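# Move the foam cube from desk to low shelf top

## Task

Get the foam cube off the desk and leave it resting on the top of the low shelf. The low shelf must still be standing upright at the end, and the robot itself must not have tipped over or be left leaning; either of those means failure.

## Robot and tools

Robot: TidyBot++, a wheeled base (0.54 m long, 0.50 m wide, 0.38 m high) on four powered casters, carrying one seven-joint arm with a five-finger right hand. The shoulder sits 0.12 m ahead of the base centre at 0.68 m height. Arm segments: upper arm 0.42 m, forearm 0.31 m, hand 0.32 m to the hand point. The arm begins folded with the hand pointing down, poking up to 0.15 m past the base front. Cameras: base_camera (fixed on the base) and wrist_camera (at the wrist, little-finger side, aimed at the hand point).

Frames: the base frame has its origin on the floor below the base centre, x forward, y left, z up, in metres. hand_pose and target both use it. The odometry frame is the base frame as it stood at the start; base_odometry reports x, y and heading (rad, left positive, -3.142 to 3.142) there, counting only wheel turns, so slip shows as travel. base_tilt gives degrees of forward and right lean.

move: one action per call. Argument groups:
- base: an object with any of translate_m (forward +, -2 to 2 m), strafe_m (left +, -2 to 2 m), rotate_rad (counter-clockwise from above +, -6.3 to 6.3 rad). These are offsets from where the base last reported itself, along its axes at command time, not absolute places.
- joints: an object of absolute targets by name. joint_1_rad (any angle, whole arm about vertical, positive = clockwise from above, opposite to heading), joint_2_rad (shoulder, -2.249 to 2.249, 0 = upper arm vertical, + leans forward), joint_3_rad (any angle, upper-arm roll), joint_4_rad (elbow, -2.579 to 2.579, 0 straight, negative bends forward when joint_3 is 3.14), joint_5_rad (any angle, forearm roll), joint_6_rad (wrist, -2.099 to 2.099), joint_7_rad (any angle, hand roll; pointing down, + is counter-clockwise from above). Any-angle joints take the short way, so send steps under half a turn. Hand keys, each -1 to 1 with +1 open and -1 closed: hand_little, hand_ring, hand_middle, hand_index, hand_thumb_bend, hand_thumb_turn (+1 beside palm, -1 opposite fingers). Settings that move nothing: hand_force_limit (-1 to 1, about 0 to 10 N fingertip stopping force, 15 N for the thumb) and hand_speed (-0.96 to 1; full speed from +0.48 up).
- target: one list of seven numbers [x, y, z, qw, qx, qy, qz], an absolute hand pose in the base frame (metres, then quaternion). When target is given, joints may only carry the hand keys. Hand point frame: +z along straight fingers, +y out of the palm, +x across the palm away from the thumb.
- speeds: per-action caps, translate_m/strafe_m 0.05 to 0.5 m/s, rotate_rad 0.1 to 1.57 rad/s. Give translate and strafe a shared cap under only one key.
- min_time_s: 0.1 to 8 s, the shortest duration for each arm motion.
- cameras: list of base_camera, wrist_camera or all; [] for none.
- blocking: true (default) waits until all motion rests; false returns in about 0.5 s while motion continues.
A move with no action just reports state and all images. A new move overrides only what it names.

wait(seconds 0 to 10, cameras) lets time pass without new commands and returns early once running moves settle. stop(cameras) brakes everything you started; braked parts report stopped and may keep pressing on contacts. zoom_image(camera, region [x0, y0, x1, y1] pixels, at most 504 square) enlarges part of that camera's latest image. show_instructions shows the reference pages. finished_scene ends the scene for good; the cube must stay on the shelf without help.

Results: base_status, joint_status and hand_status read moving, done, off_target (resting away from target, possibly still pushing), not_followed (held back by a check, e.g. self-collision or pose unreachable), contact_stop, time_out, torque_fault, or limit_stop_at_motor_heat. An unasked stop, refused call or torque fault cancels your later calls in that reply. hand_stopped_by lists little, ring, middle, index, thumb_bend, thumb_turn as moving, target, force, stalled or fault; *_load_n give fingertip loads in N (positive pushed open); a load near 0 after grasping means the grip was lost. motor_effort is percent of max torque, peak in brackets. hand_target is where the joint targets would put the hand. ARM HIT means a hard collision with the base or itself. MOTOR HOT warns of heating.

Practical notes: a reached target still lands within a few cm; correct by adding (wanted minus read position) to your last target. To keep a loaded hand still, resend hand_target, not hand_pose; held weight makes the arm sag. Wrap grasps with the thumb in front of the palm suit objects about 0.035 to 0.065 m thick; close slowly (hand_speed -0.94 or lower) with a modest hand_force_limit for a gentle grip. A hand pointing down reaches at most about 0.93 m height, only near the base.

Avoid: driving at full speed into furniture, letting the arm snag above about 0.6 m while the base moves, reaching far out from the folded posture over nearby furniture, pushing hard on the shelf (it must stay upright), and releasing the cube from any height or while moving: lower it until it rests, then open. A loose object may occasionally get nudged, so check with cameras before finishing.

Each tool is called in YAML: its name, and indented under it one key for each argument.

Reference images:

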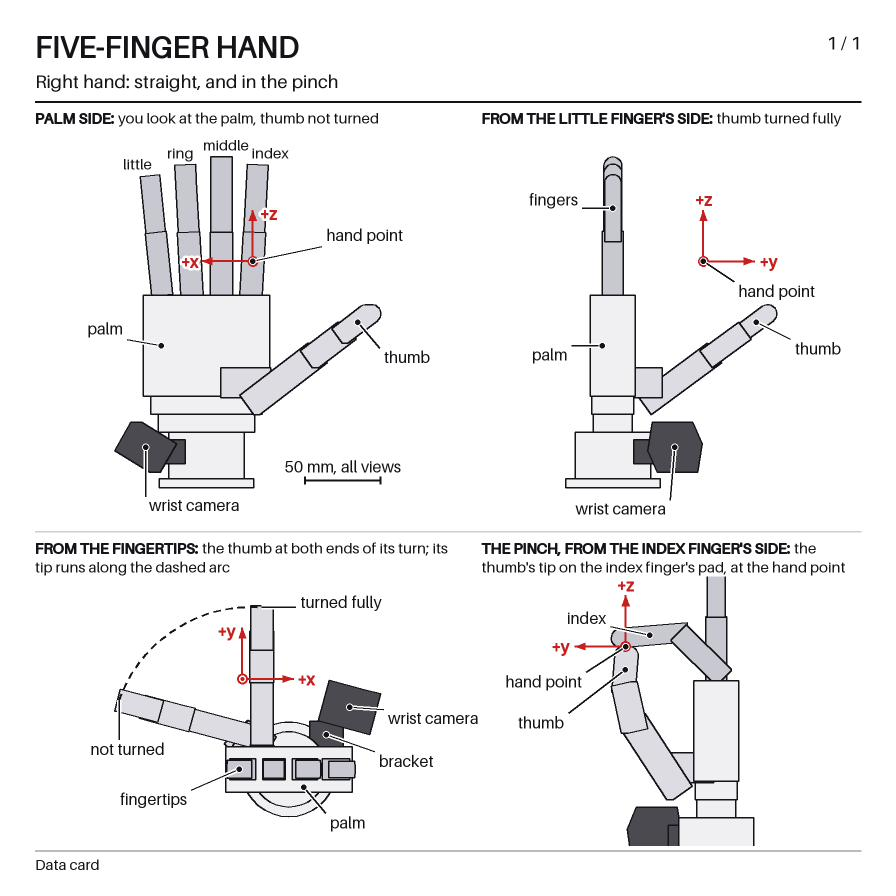

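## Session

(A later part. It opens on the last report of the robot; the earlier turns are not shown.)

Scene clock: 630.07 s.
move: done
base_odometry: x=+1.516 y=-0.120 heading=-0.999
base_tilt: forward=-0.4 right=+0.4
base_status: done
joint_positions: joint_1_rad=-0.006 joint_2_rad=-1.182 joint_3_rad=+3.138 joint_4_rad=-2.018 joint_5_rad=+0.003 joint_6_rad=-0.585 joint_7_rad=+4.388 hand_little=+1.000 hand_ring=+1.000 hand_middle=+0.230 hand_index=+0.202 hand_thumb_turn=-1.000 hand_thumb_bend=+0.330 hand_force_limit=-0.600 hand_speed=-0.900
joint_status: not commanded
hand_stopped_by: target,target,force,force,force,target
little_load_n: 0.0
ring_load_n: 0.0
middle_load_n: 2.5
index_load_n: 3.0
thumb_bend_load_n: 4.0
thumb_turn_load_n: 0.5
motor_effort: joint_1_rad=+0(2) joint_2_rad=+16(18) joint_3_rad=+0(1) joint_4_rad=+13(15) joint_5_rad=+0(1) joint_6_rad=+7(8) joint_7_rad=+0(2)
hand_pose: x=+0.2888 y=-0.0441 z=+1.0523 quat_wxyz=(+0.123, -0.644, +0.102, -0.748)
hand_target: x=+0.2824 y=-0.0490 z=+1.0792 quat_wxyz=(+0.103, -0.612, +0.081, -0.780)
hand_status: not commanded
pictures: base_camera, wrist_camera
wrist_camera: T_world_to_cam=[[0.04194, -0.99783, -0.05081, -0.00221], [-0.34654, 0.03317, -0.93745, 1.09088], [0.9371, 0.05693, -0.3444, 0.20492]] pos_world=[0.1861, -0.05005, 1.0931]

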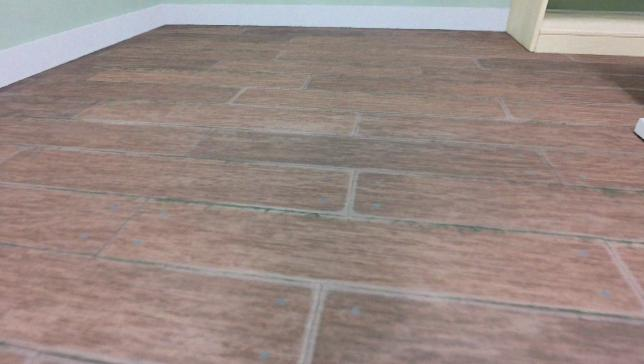

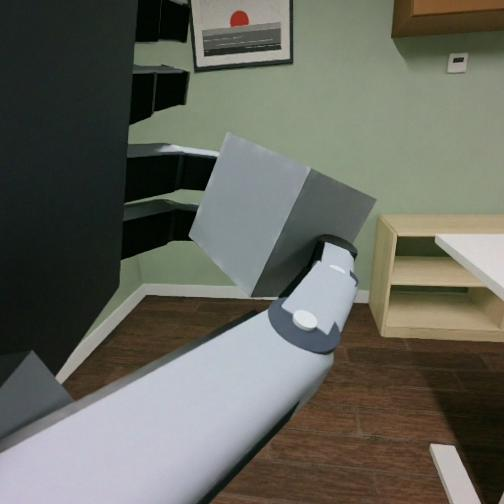

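move:
  base: {"translate_m": 1.4, "strafe_m": -0.1}

move:
  base: {"rotate_rad": -0.95}
  joints: {"joint_6_rad": -0.8}
  cameras: ["all"]

Scene clock: 678.90 s.
move: done
base_odometry: x=+2.189 y=-1.351 heading=-0.999
base_tilt: forward=-0.4 right=+0.4
base_status: done
joint_positions: joint_1_rad=-0.006 joint_2_rad=-1.186 joint_3_rad=+3.138 joint_4_rad=-2.020 joint_5_rad=+0.003 joint_6_rad=-0.585 joint_7_rad=+4.388 hand_little=+1.000 hand_ring=+1.000 hand_middle=+0.230 hand_index=+0.202 hand_thumb_turn=-1.000 hand_thumb_bend=+0.330 hand_force_limit=-0.600 hand_speed=-0.900
joint_status: not commanded
hand_stopped_by: target,target,force,force,force,target
little_load_n: 0.0
ring_load_n: 0.0
middle_load_n: 2.5
index_load_n: 3.0
thumb_bend_load_n: 3.5
thumb_turn_load_n: 0.5
motor_effort: joint_1_rad=+1(1) joint_2_rad=+16(19) joint_3_rad=+0(2) joint_4_rad=+13(15) joint_5_rad=+0(0) joint_6_rad=+7(8) joint_7_rad=+1(1)
hand_pose: x=+0.2878 y=-0.0441 z=+1.0522 quat_wxyz=(+0.123, -0.643, +0.101, -0.749)
hand_target: x=+0.2824 y=-0.0490 z=+1.0792 quat_wxyz=(+0.103, -0.612, +0.081, -0.780)
hand_status: not commanded
pictures: none

Scene clock: 680.73 s.
move: done
base_odometry: x=+2.189 y=-1.351 heading=-1.948
base_tilt: forward=-0.4 right=+0.4
base_status: done
joint_positions: joint_1_rad=-0.006 joint_2_rad=-1.186 joint_3_rad=+3.138 joint_4_rad=-2.027 joint_5_rad=+0.003 joint_6_rad=-0.783 joint_7_rad=+4.388 hand_little=+1.000 hand_ring=+1.000 hand_middle=+0.230 hand_index=+0.202 hand_thumb_turn=-1.000 hand_thumb_bend=+0.330 hand_force_limit=-0.600 hand_speed=-0.900
joint_status: all done
hand_stopped_by: target,target,force,force,force,target
little_load_n: 0.0
ring_load_n: 0.0
middle_load_n: 2.5
index_load_n: 2.5
thumb_bend_load_n: 4.0
thumb_turn_load_n: 0.5
motor_effort: joint_1_rad=+1(2) joint_2_rad=+16(17) joint_3_rad=+1(2) joint_4_rad=+13(15) joint_5_rad=+0(0) joint_6_rad=+8(10) joint_7_rad=+1(1)
hand_pose: x=+0.2827 y=-0.0445 z=+0.9840 quat_wxyz=(+0.111, -0.717, +0.113, -0.679)
hand_target: x=+0.2776 y=-0.0490 z=+0.9821 quat_wxyz=(+0.089, -0.722, +0.095, -0.680)
hand_status: not commanded
pictures: base_camera, wrist_camera
wrist_camera: T_world_to_cam=[[0.02996, -0.99792, -0.05699, 0.00368], [-0.52849, 0.03258, -0.84832, 0.98844], [0.84841, 0.05553, -0.52642, 0.39127]] pos_world=[0.19031, -0.05026, 1.04469]

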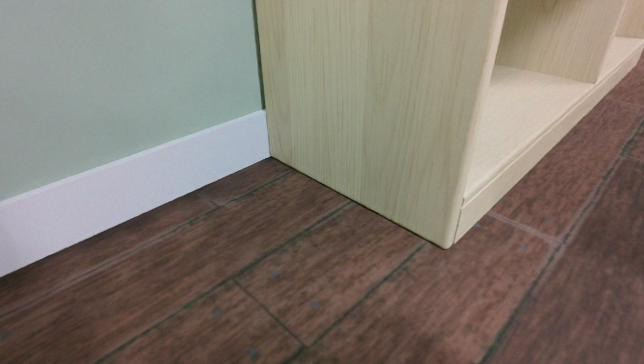

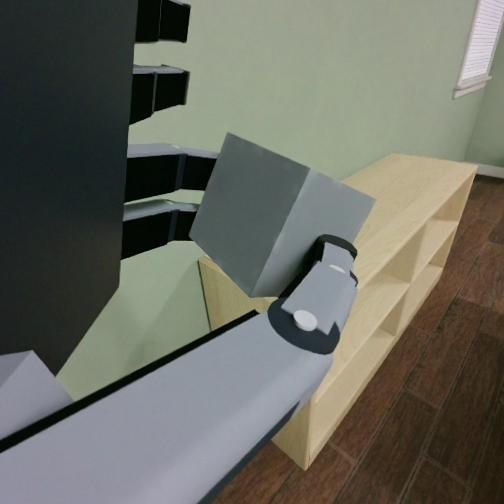

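move:
  joints: {"joint_1_rad": 0.165, "joint_2_rad": 0.53, "joint_3_rad": 3.15, "joint_4_rad": -1.275, "joint_5_rad": -0.003, "joint_6_rad": -0.31, "joint_7_rad": 3.336}
  min_time_s: 4.5
  cameras: ["wrist_camera"]

Scene clock: 716.80 s.
move: done
base_odometry: x=+2.189 y=-1.351 heading=-1.948
base_tilt: forward=-0.4 right=+0.4
base_status: not commanded
joint_positions: joint_1_rad=+0.144 joint_2_rad=+0.506 joint_3_rad=+3.138 joint_4_rad=-1.303 joint_5_rad=+0.003 joint_6_rad=-0.394 joint_7_rad=+3.400 hand_little=+1.000 hand_ring=+1.000 hand_middle=+0.230 hand_index=+0.202 hand_thumb_turn=-1.000 hand_thumb_bend=+0.330 hand_force_limit=-0.600 hand_speed=-0.900
joint_status: all done
hand_stopped_by: target,target,force,force,force,target
little_load_n: 0.0
ring_load_n: 0.0
middle_load_n: 2.5
index_load_n: 3.0
thumb_bend_load_n: 4.0
thumb_turn_load_n: 0.5
motor_effort: joint_1_rad=+0(2) joint_2_rad=-30(33) joint_3_rad=+0(2) joint_4_rad=+15(17) joint_5_rad=+0(1) joint_6_rad=+5(9) joint_7_rad=+1(2)
hand_pose: x=+0.8440 y=-0.0877 z=+0.7317 quat_wxyz=(+0.250, -0.667, +0.592, -0.377)
hand_target: x=+0.8718 y=-0.1099 z=+0.7495 quat_wxyz=(+0.277, -0.623, +0.609, -0.405)
hand_status: not commanded
wrist_camera: T_world_to_cam=[[-0.55535, -0.42536, -0.7146, 0.95482], [-0.54177, 0.83698, -0.07717, 0.59004], [0.63093, 0.34429, -0.69526, 0.11705]] pos_world=[0.77607, -0.128, 0.80923]

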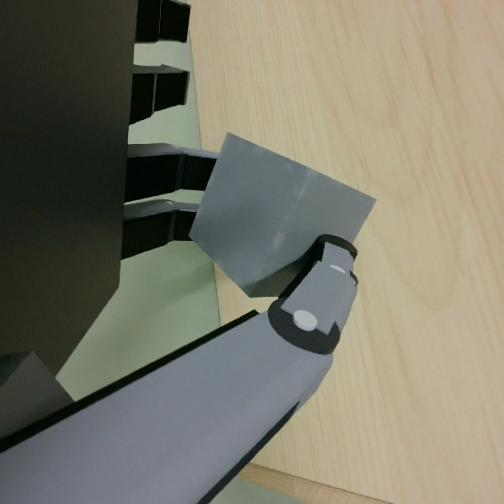

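move:
  joints: {"joint_2_rad": 0.58, "joint_4_rad": -1.445, "joint_6_rad": -0.12}
  min_time_s: 2.5
  cameras: ["wrist_camera"]

Scene clock: 747.20 s.
move: done
base_odometry: x=+2.189 y=-1.351 heading=-1.948
base_tilt: forward=-0.4 right=+0.4
base_status: not commanded
joint_positions: joint_1_rad=+0.144 joint_2_rad=+0.543 joint_3_rad=+3.138 joint_4_rad=-1.429 joint_5_rad=+0.003 joint_6_rad=-0.205 joint_7_rad=+3.399 hand_little=+1.000 hand_ring=+1.000 hand_middle=+0.230 hand_index=+0.202 hand_thumb_turn=-1.000 hand_thumb_bend=+0.330 hand_force_limit=-0.600 hand_speed=-0.900
joint_status: all done
hand_stopped_by: target,target,force,force,force,target
little_load_n: 0.0
ring_load_n: 0.0
middle_load_n: 2.5
index_load_n: 3.0
thumb_bend_load_n: 3.5
thumb_turn_load_n: 0.0
motor_effort: joint_1_rad=+0(1) joint_2_rad=-31(32) joint_3_rad=-1(1) joint_4_rad=+15(16) joint_5_rad=+0(1) joint_6_rad=+5(7) joint_7_rad=+1(1)
hand_pose: x=+0.8477 y=-0.0880 z=+0.6818 quat_wxyz=(+0.257, -0.662, +0.589, -0.387)
hand_target: x=+0.8597 y=-0.1082 z=+0.6662 quat_wxyz=(+0.270, -0.628, +0.614, -0.395)
hand_status: not commanded
wrist_camera: T_world_to_cam=[[-0.53616, -0.4272, -0.72803, 0.91377], [-0.53935, 0.83684, -0.09384, 0.59774], [0.64933, 0.34235, -0.67909, 0.05334]] pos_world=[0.77768, -0.12811, 0.75757]

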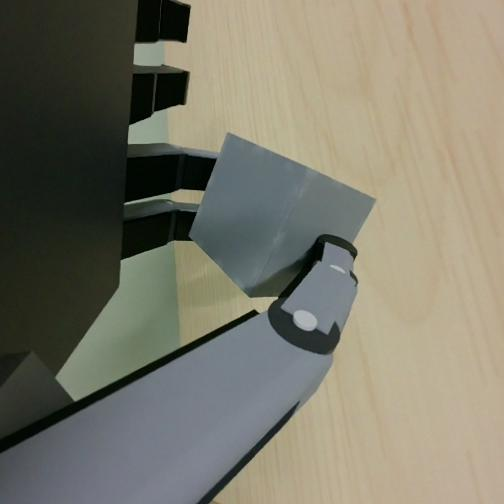

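move:
  joints: {"joint_2_rad": 0.594, "joint_4_rad": -1.468, "joint_6_rad": -0.102}
  min_time_s: 1.5
  cameras: ["wrist_camera"]

Scene clock: 768.07 s.
move: done
base_odometry: x=+2.189 y=-1.351 heading=-1.948
base_tilt: forward=-0.3 right=+0.4
base_status: not commanded
joint_positions: joint_1_rad=+0.144 joint_2_rad=+0.555 joint_3_rad=+3.138 joint_4_rad=-1.451 joint_5_rad=+0.003 joint_6_rad=-0.186 joint_7_rad=+3.399 hand_little=+1.000 hand_ring=+1.000 hand_middle=+0.230 hand_index=+0.202 hand_thumb_turn=-1.000 hand_thumb_bend=+0.330 hand_force_limit=-0.600 hand_speed=-0.900
joint_status: all done
hand_stopped_by: target,target,force,force,force,target
little_load_n: 0.0
ring_load_n: 0.0
middle_load_n: 2.5
index_load_n: 3.0
thumb_bend_load_n: 3.5
thumb_turn_load_n: 0.5
motor_effort: joint_1_rad=+0(1) joint_2_rad=-30(31) joint_3_rad=-1(1) joint_4_rad=+15(16) joint_5_rad=+0(1) joint_6_rad=+6(7) joint_7_rad=+0(1)
hand_pose: x=+0.8441 y=-0.0874 z=+0.6657 quat_wxyz=(+0.253, -0.665, +0.591, -0.381)
hand_target: x=+0.8550 y=-0.1074 z=+0.6482 quat_wxyz=(+0.265, -0.631, +0.617, -0.388)
hand_status: not commanded
wrist_camera: T_world_to_cam=[[-0.54729, -0.4256, -0.72066, 0.905], [-0.54073, 0.83703, -0.08368, 0.5882], [0.63882, 0.34388, -0.68822, 0.0597]] pos_world=[0.77521, -0.1277, 0.7425]

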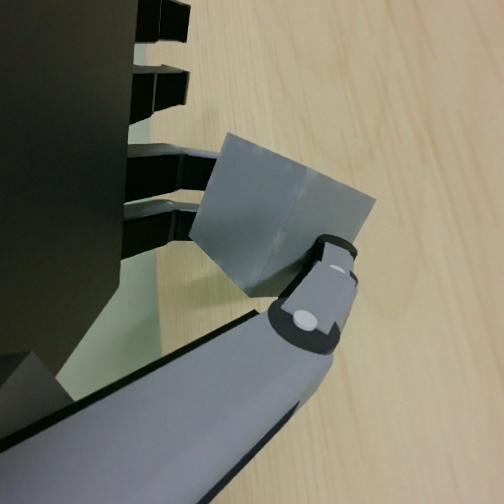

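move:
  joints: {"joint_2_rad": 0.602, "joint_4_rad": -1.482, "joint_6_rad": -0.080}
  min_time_s: 1.5
  cameras: ["wrist_camera"]

zoom_image:
  camera: "wrist_camera"
  region: [170, 120, 404, 354]

Scene clock: 778.50 s.
move: done
base_odometry: x=+2.189 y=-1.351 heading=-1.948
base_tilt: forward=-0.4 right=+0.4
base_status: not commanded
joint_positions: joint_1_rad=+0.144 joint_2_rad=+0.563 joint_3_rad=+3.138 joint_4_rad=-1.465 joint_5_rad=+0.003 joint_6_rad=-0.165 joint_7_rad=+3.399 hand_little=+1.000 hand_ring=+1.000 hand_middle=+0.230 hand_index=+0.202 hand_thumb_turn=-1.000 hand_thumb_bend=+0.330 hand_force_limit=-0.600 hand_speed=-0.900
joint_status: all done
hand_stopped_by: target,target,force,force,force,target
little_load_n: 0.0
ring_load_n: 0.0
middle_load_n: 2.5
index_load_n: 3.0
thumb_bend_load_n: 4.0
thumb_turn_load_n: 0.0
motor_effort: joint_1_rad=+0(1) joint_2_rad=-30(32) joint_3_rad=+0(1) joint_4_rad=+14(15) joint_5_rad=+0(1) joint_6_rad=+5(7) joint_7_rad=+0(1)
hand_pose: x=+0.8440 y=-0.0874 z=+0.6581 quat_wxyz=(+0.253, -0.665, +0.591, -0.381)
hand_target: x=+0.8544 y=-0.1074 z=+0.6402 quat_wxyz=(+0.265, -0.631, +0.617, -0.388)
hand_status: not commanded
wrist_camera: T_world_to_cam=[[-0.54689, -0.42563, -0.72094, 0.8993], [-0.54069, 0.83702, -0.084, 0.58771], [0.63919, 0.34386, -0.68789, 0.05393]] pos_world=[0.77512, -0.1277, 0.7348]

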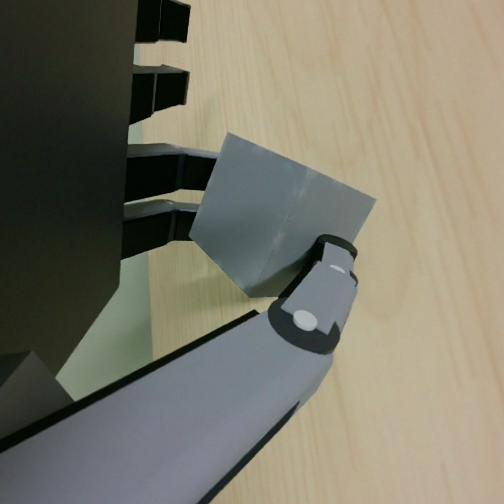

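Scaled by 2.154.

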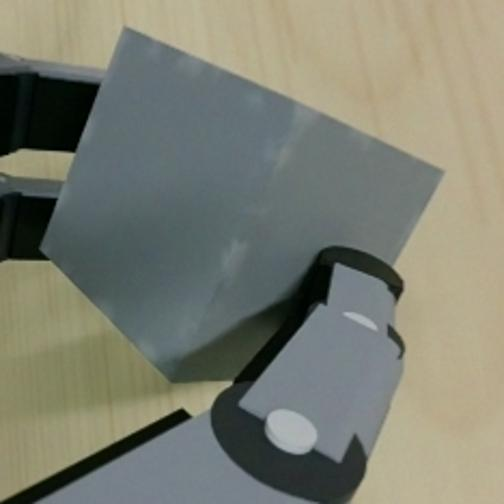

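move:
  joints: {"joint_2_rad": 0.607, "joint_4_rad": -1.491, "joint_6_rad": -0.066}
  min_time_s: 1.5
  cameras: ["wrist_camera"]

zoom_image:
  camera: "wrist_camera"
  region: [170, 120, 404, 354]

Scene clock: 787.43 s.
move: done
base_odometry: x=+2.189 y=-1.351 heading=-1.948
base_tilt: forward=-0.4 right=+0.3
base_status: not commanded
joint_positions: joint_1_rad=+0.144 joint_2_rad=+0.567 joint_3_rad=+3.138 joint_4_rad=-1.473 joint_5_rad=+0.003 joint_6_rad=-0.150 joint_7_rad=+3.399 hand_little=+1.000 hand_ring=+1.000 hand_middle=+0.230 hand_index=+0.202 hand_thumb_turn=-1.000 hand_thumb_bend=+0.330 hand_force_limit=-0.600 hand_speed=-0.900
joint_status: all done
hand_stopped_by: target,target,force,force,force,target
little_load_n: 0.0
ring_load_n: 0.0
middle_load_n: 2.5
index_load_n: 2.5
thumb_bend_load_n: 4.0
thumb_turn_load_n: 0.0
motor_effort: joint_1_rad=+0(1) joint_2_rad=-31(32) joint_3_rad=+0(1) joint_4_rad=+14(15) joint_5_rad=+0(0) joint_6_rad=+6(7) joint_7_rad=+0(1)
hand_pose: x=+0.8439 y=-0.0874 z=+0.6533 quat_wxyz=(+0.253, -0.665, +0.591, -0.381)
hand_target: x=+0.8540 y=-0.1073 z=+0.6352 quat_wxyz=(+0.265, -0.631, +0.617, -0.388)
hand_status: not commanded
wrist_camera: T_world_to_cam=[[-0.54654, -0.42573, -0.72114, 0.89565], [-0.54074, 0.83696, -0.08428, 0.58749], [0.63944, 0.34389, -0.68764, 0.05032]] pos_world=[0.77502, -0.1277, 0.73]

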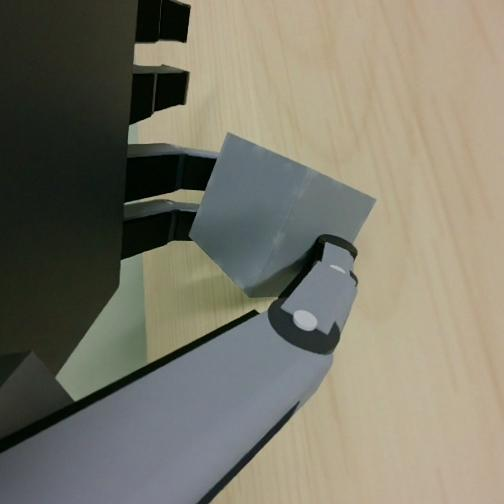

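Scaled by 2.154.

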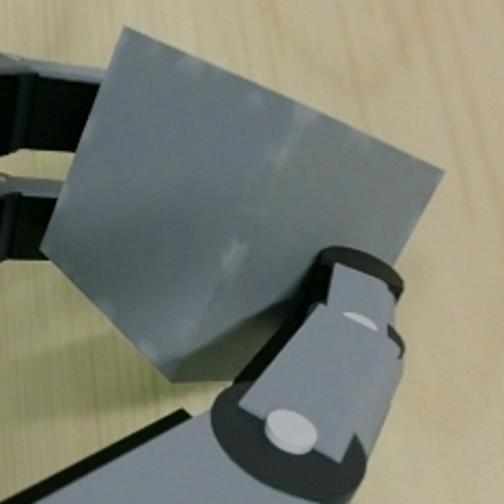

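move:
  joints: {"joint_2_rad": 0.611, "joint_4_rad": -1.498, "joint_6_rad": -0.055}
  min_time_s: 1.5
  cameras: ["wrist_camera"]

move:
  joints: {"joint_2_rad": 0.615, "joint_4_rad": -1.505, "joint_6_rad": -0.044}
  min_time_s: 1.5
  cameras: ["wrist_camera"]

Scene clock: 798.00 s.
move: done
base_odometry: x=+2.189 y=-1.351 heading=-1.948
base_tilt: forward=-0.3 right=+0.4
base_status: not commanded
joint_positions: joint_1_rad=+0.144 joint_2_rad=+0.571 joint_3_rad=+3.138 joint_4_rad=-1.480 joint_5_rad=+0.003 joint_6_rad=-0.139 joint_7_rad=+3.399 hand_little=+1.000 hand_ring=+1.000 hand_middle=+0.230 hand_index=+0.202 hand_thumb_turn=-1.000 hand_thumb_bend=+0.330 hand_force_limit=-0.600 hand_speed=-0.900
joint_status: all done
hand_stopped_by: target,target,force,force,force,target
little_load_n: -0.5
ring_load_n: 0.0
middle_load_n: 2.0
index_load_n: 3.0
thumb_bend_load_n: 3.5
thumb_turn_load_n: 0.5
motor_effort: joint_1_rad=+0(1) joint_2_rad=-31(31) joint_3_rad=+0(2) joint_4_rad=+14(15) joint_5_rad=+0(0) joint_6_rad=+6(7) joint_7_rad=+0(2)
hand_pose: x=+0.8437 y=-0.0873 z=+0.6494 quat_wxyz=(+0.253, -0.665, +0.591, -0.381)
hand_target: x=+0.8536 y=-0.1073 z=+0.6313 quat_wxyz=(+0.265, -0.631, +0.617, -0.388)
hand_status: not commanded
wrist_camera: T_world_to_cam=[[-0.54651, -0.42571, -0.72118, 0.8927], [-0.54071, 0.83697, -0.08432, 0.58697], [0.6395, 0.34387, -0.6876, 0.04758]] pos_world=[0.77482, -0.1276, 0.726]

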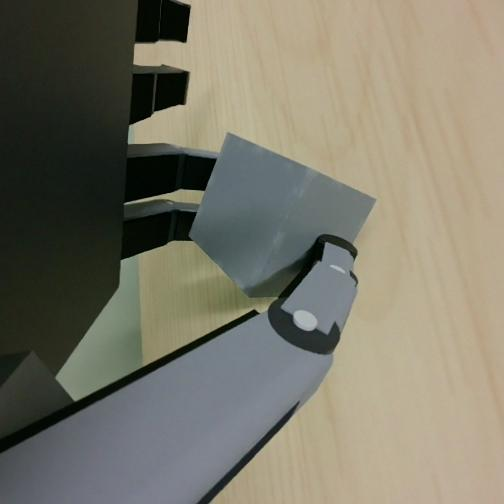

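Scene clock: 799.80 s.
move: done
base_odometry: x=+2.189 y=-1.351 heading=-1.948
base_tilt: forward=-0.4 right=+0.3
base_status: not commanded
joint_positions: joint_1_rad=+0.144 joint_2_rad=+0.575 joint_3_rad=+3.138 joint_4_rad=-1.487 joint_5_rad=+0.003 joint_6_rad=-0.128 joint_7_rad=+3.399 hand_little=+1.000 hand_ring=+1.000 hand_middle=+0.230 hand_index=+0.202 hand_thumb_turn=-1.000 hand_thumb_bend=+0.330 hand_force_limit=-0.600 hand_speed=-0.900
joint_status: all done
hand_stopped_by: target,target,force,force,force,target
little_load_n: 0.0
ring_load_n: 0.0
middle_load_n: 2.5
index_load_n: 2.5
thumb_bend_load_n: 3.5
thumb_turn_load_n: 0.0
motor_effort: joint_1_rad=+0(1) joint_2_rad=-31(32) joint_3_rad=-1(1) joint_4_rad=+14(15) joint_5_rad=+0(1) joint_6_rad=+6(7) joint_7_rad=+0(1)
hand_pose: x=+0.8435 y=-0.0873 z=+0.6454 quat_wxyz=(+0.253, -0.665, +0.591, -0.381)
hand_target: x=+0.8532 y=-0.1072 z=+0.6273 quat_wxyz=(+0.265, -0.631, +0.617, -0.388)
hand_status: not commanded
wrist_camera: T_world_to_cam=[[-0.54643, -0.42567, -0.72126, 0.88978], [-0.54076, 0.83695, -0.08427, 0.58653], [0.63952, 0.34398, -0.68752, 0.04497]] pos_world=[0.77462, -0.1276, 0.7221]

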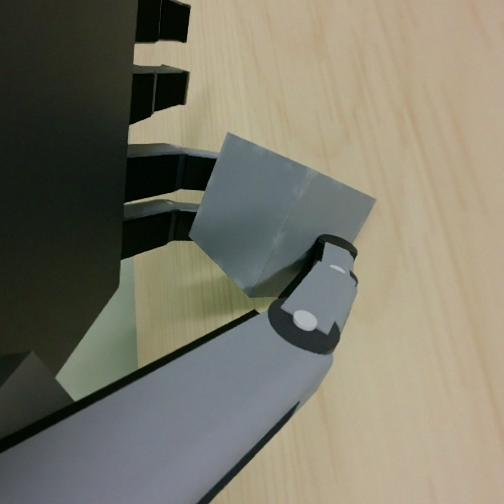

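move:
  joints: {"joint_2_rad": 0.619, "joint_4_rad": -1.512, "joint_6_rad": -0.033}
  min_time_s: 1.5
  cameras: ["wrist_camera"]

zoom_image:
  camera: "wrist_camera"
  region: [170, 120, 404, 354]

Scene clock: 811.13 s.
move: done
base_odometry: x=+2.189 y=-1.351 heading=-1.948
base_tilt: forward=-0.4 right=+0.3
base_status: not commanded
joint_positions: joint_1_rad=+0.144 joint_2_rad=+0.578 joint_3_rad=+3.138 joint_4_rad=-1.494 joint_5_rad=+0.003 joint_6_rad=-0.117 joint_7_rad=+3.399 hand_little=+1.000 hand_ring=+1.000 hand_middle=+0.230 hand_index=+0.202 hand_thumb_turn=-1.000 hand_thumb_bend=+0.330 hand_force_limit=-0.600 hand_speed=-0.900
joint_status: all done
hand_stopped_by: target,target,force,force,force,target
little_load_n: 0.0
ring_load_n: 0.0
middle_load_n: 2.5
index_load_n: 3.0
thumb_bend_load_n: 3.5
thumb_turn_load_n: 0.0
motor_effort: joint_1_rad=+0(1) joint_2_rad=-30(32) joint_3_rad=+0(1) joint_4_rad=+14(16) joint_5_rad=+0(1) joint_6_rad=+6(7) joint_7_rad=+0(1)
hand_pose: x=+0.8438 y=-0.0873 z=+0.6432 quat_wxyz=(+0.254, -0.664, +0.590, -0.382)
hand_target: x=+0.8528 y=-0.1072 z=+0.6234 quat_wxyz=(+0.265, -0.631, +0.617, -0.388)
hand_status: not commanded
wrist_camera: T_world_to_cam=[[-0.54435, -0.42598, -0.72265, 0.8874], [-0.54049, 0.83692, -0.0862, 0.58752], [0.64153, 0.34366, -0.68581, 0.04048]] pos_world=[0.77463, -0.1276, 0.71969]

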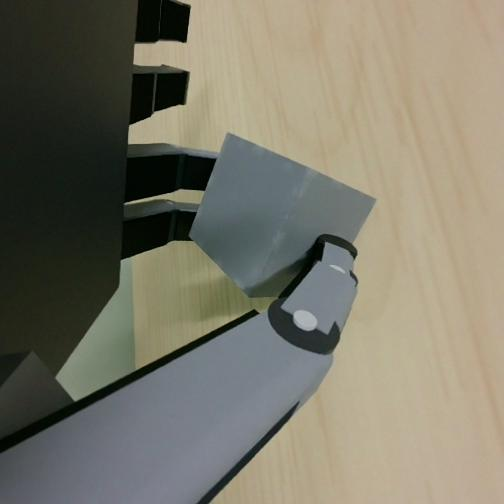

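Scaled by 2.154.

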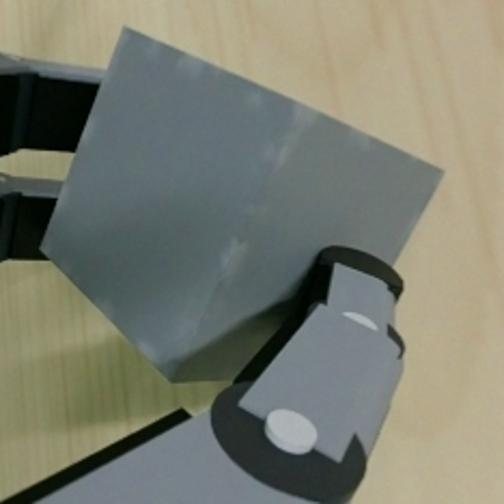

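move:
  joints: {"joint_2_rad": 0.623, "joint_4_rad": -1.519, "joint_6_rad": -0.022}
  min_time_s: 1.5
  cameras: ["wrist_camera"]

zoom_image:
  camera: "wrist_camera"
  region: [170, 120, 404, 354]

Scene clock: 819.70 s.
move: done
base_odometry: x=+2.189 y=-1.351 heading=-1.948
base_tilt: forward=-0.4 right=+0.4
base_status: not commanded
joint_positions: joint_1_rad=+0.144 joint_2_rad=+0.578 joint_3_rad=+3.138 joint_4_rad=-1.499 joint_5_rad=+0.003 joint_6_rad=-0.105 joint_7_rad=+3.399 hand_little=+1.000 hand_ring=+1.000 hand_middle=+0.230 hand_index=+0.202 hand_thumb_turn=-1.000 hand_thumb_bend=+0.330 hand_force_limit=-0.600 hand_speed=-0.900
joint_status: all done
hand_stopped_by: target,target,force,force,force,target
little_load_n: 0.0
ring_load_n: 0.0
middle_load_n: 2.5
index_load_n: 3.0
thumb_bend_load_n: 3.0
thumb_turn_load_n: 0.0
motor_effort: joint_1_rad=+0(1) joint_2_rad=-29(31) joint_3_rad=-1(1) joint_4_rad=+13(15) joint_5_rad=+0(1) joint_6_rad=+5(7) joint_7_rad=+1(1)
hand_pose: x=+0.8445 y=-0.0874 z=+0.6431 quat_wxyz=(+0.255, -0.663, +0.589, -0.385)
hand_target: x=+0.8523 y=-0.1071 z=+0.6195 quat_wxyz=(+0.265, -0.631, +0.617, -0.388)
hand_status: not commanded
wrist_camera: T_world_to_cam=[[-0.53982, -0.42658, -0.72568, 0.88575], [-0.53992, 0.83686, -0.0903, 0.59009], [0.64581, 0.34307, -0.68208, 0.0339]] pos_world=[0.77486, -0.12761, 0.71918]

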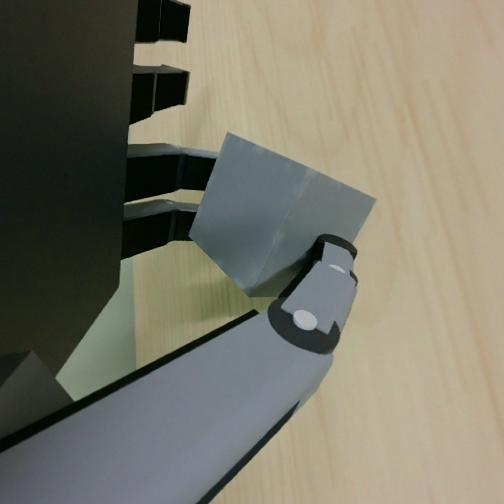

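Scaled by 2.154.

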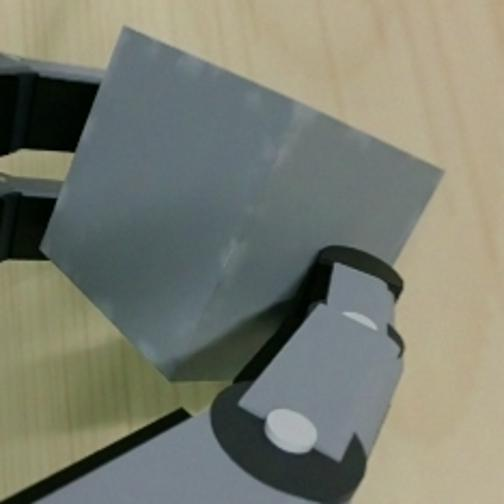

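move:
  joints: {"hand_index": 0.45, "hand_middle": 0.45, "hand_thumb_bend": 0.55}
  cameras: ["wrist_camera"]

Scene clock: 828.13 s.
move: done
base_odometry: x=+2.189 y=-1.351 heading=-1.948
base_tilt: forward=-0.4 right=+0.4
base_status: not commanded
joint_positions: joint_1_rad=+0.145 joint_2_rad=+0.581 joint_3_rad=+3.138 joint_4_rad=-1.500 joint_5_rad=+0.003 joint_6_rad=-0.103 joint_7_rad=+3.399 hand_little=+1.000 hand_ring=+1.000 hand_middle=+0.450 hand_index=+0.450 hand_thumb_turn=-1.000 hand_thumb_bend=+0.550 hand_force_limit=-0.600 hand_speed=-0.900
joint_status: all done
hand_stopped_by: target,target,target,target,target,target
little_load_n: 0.0
ring_load_n: 0.0
middle_load_n: 0.0
index_load_n: -0.5
thumb_bend_load_n: 0.0
thumb_turn_load_n: 0.5
motor_effort: joint_1_rad=+1(1) joint_2_rad=-29(31) joint_3_rad=-1(1) joint_4_rad=+14(14) joint_5_rad=+0(1) joint_6_rad=+6(7) joint_7_rad=+0(1)
hand_pose: x=+0.8444 y=-0.0879 z=+0.6408 quat_wxyz=(+0.255, -0.663, +0.590, -0.384)
hand_target: x=+0.8523 y=-0.1071 z=+0.6195 quat_wxyz=(+0.265, -0.631, +0.617, -0.388)
hand_status: not commanded
wrist_camera: T_world_to_cam=[[-0.54159, -0.42576, -0.72485, 0.88482], [-0.53939, 0.83736, -0.08882, 0.5889], [0.64477, 0.34287, -0.68316, 0.03413]] pos_world=[0.77485, -0.1281, 0.71698]

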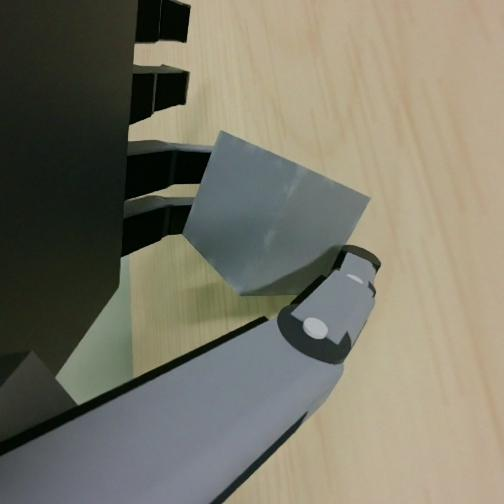

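move:
  joints: {"hand_index": 1, "hand_middle": 1, "hand_thumb_bend": 0.8}

move:
  joints: {"joint_2_rad": 0.30}
  min_time_s: 3
  cameras: ["wrist_camera"]

Scene clock: 837.73 s.
move: done
base_odometry: x=+2.189 y=-1.351 heading=-1.948
base_tilt: forward=-0.3 right=+0.4
base_status: not commanded
joint_positions: joint_1_rad=+0.145 joint_2_rad=+0.583 joint_3_rad=+3.138 joint_4_rad=-1.501 joint_5_rad=+0.003 joint_6_rad=-0.103 joint_7_rad=+3.399 hand_little=+1.000 hand_ring=+1.000 hand_middle=+1.000 hand_index=+1.000 hand_thumb_turn=-1.000 hand_thumb_bend=+0.800 hand_force_limit=-0.600 hand_speed=-0.900
joint_status: all done
hand_stopped_by: target,target,target,target,target,target
little_load_n: 0.0
ring_load_n: 0.0
middle_load_n: 0.0
index_load_n: 0.0
thumb_bend_load_n: 0.0
thumb_turn_load_n: 0.0
motor_effort: joint_1_rad=+0(1) joint_2_rad=-31(31) joint_3_rad=-1(1) joint_4_rad=+14(14) joint_5_rad=+0(1) joint_6_rad=+6(7) joint_7_rad=-1(2)
hand_pose: x=+0.8438 y=-0.0878 z=+0.6383 quat_wxyz=(+0.254, -0.664, +0.591, -0.382)
hand_target: x=+0.8523 y=-0.1071 z=+0.6195 quat_wxyz=(+0.265, -0.631, +0.617, -0.388)
hand_status: not commanded
pictures: none

Scene clock: 841.07 s.
move: done
base_odometry: x=+2.189 y=-1.351 heading=-1.948
base_tilt: forward=-0.4 right=+0.4
base_status: not commanded
joint_positions: joint_1_rad=+0.145 joint_2_rad=+0.338 joint_3_rad=+3.138 joint_4_rad=-1.503 joint_5_rad=+0.003 joint_6_rad=-0.103 joint_7_rad=+3.399 hand_little=+1.000 hand_ring=+1.000 hand_middle=+1.000 hand_index=+1.000 hand_thumb_turn=-1.000 hand_thumb_bend=+0.800 hand_force_limit=-0.600 hand_speed=-0.900
joint_status: all done
hand_stopped_by: target,target,target,target,target,target
little_load_n: 0.0
ring_load_n: 0.0
middle_load_n: 0.0
index_load_n: 0.0
thumb_bend_load_n: 0.0
thumb_turn_load_n: 0.0
motor_effort: joint_1_rad=+0(1) joint_2_rad=-26(32) joint_3_rad=+0(1) joint_4_rad=+16(16) joint_5_rad=+0(1) joint_6_rad=+7(7) joint_7_rad=+0(2)
hand_pose: x=+0.8322 y=-0.0861 z=+0.8156 quat_wxyz=(+0.311, -0.617, +0.549, -0.470)
hand_target: x=+0.8340 y=-0.1041 z=+0.8579 quat_wxyz=(+0.343, -0.568, +0.557, -0.499)
hand_status: not commanded
wrist_camera: T_world_to_cam=[[-0.35807, -0.45246, -0.81674, 0.92557], [-0.50004, 0.83165, -0.24149, 0.6876], [0.78851, 0.32193, -0.52403, -0.09041]] pos_world=[0.74653, -0.12396, 0.87463]

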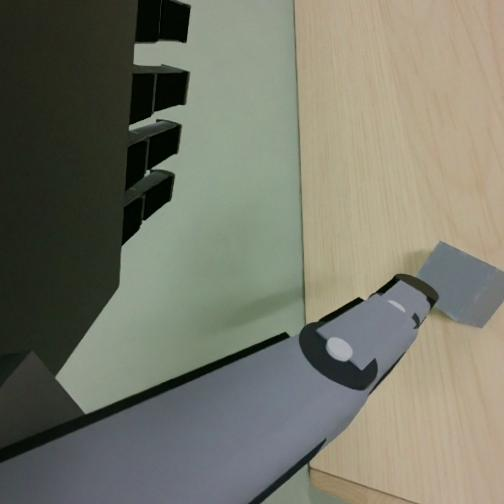

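finished_scene:

The scene is finished: the task was done.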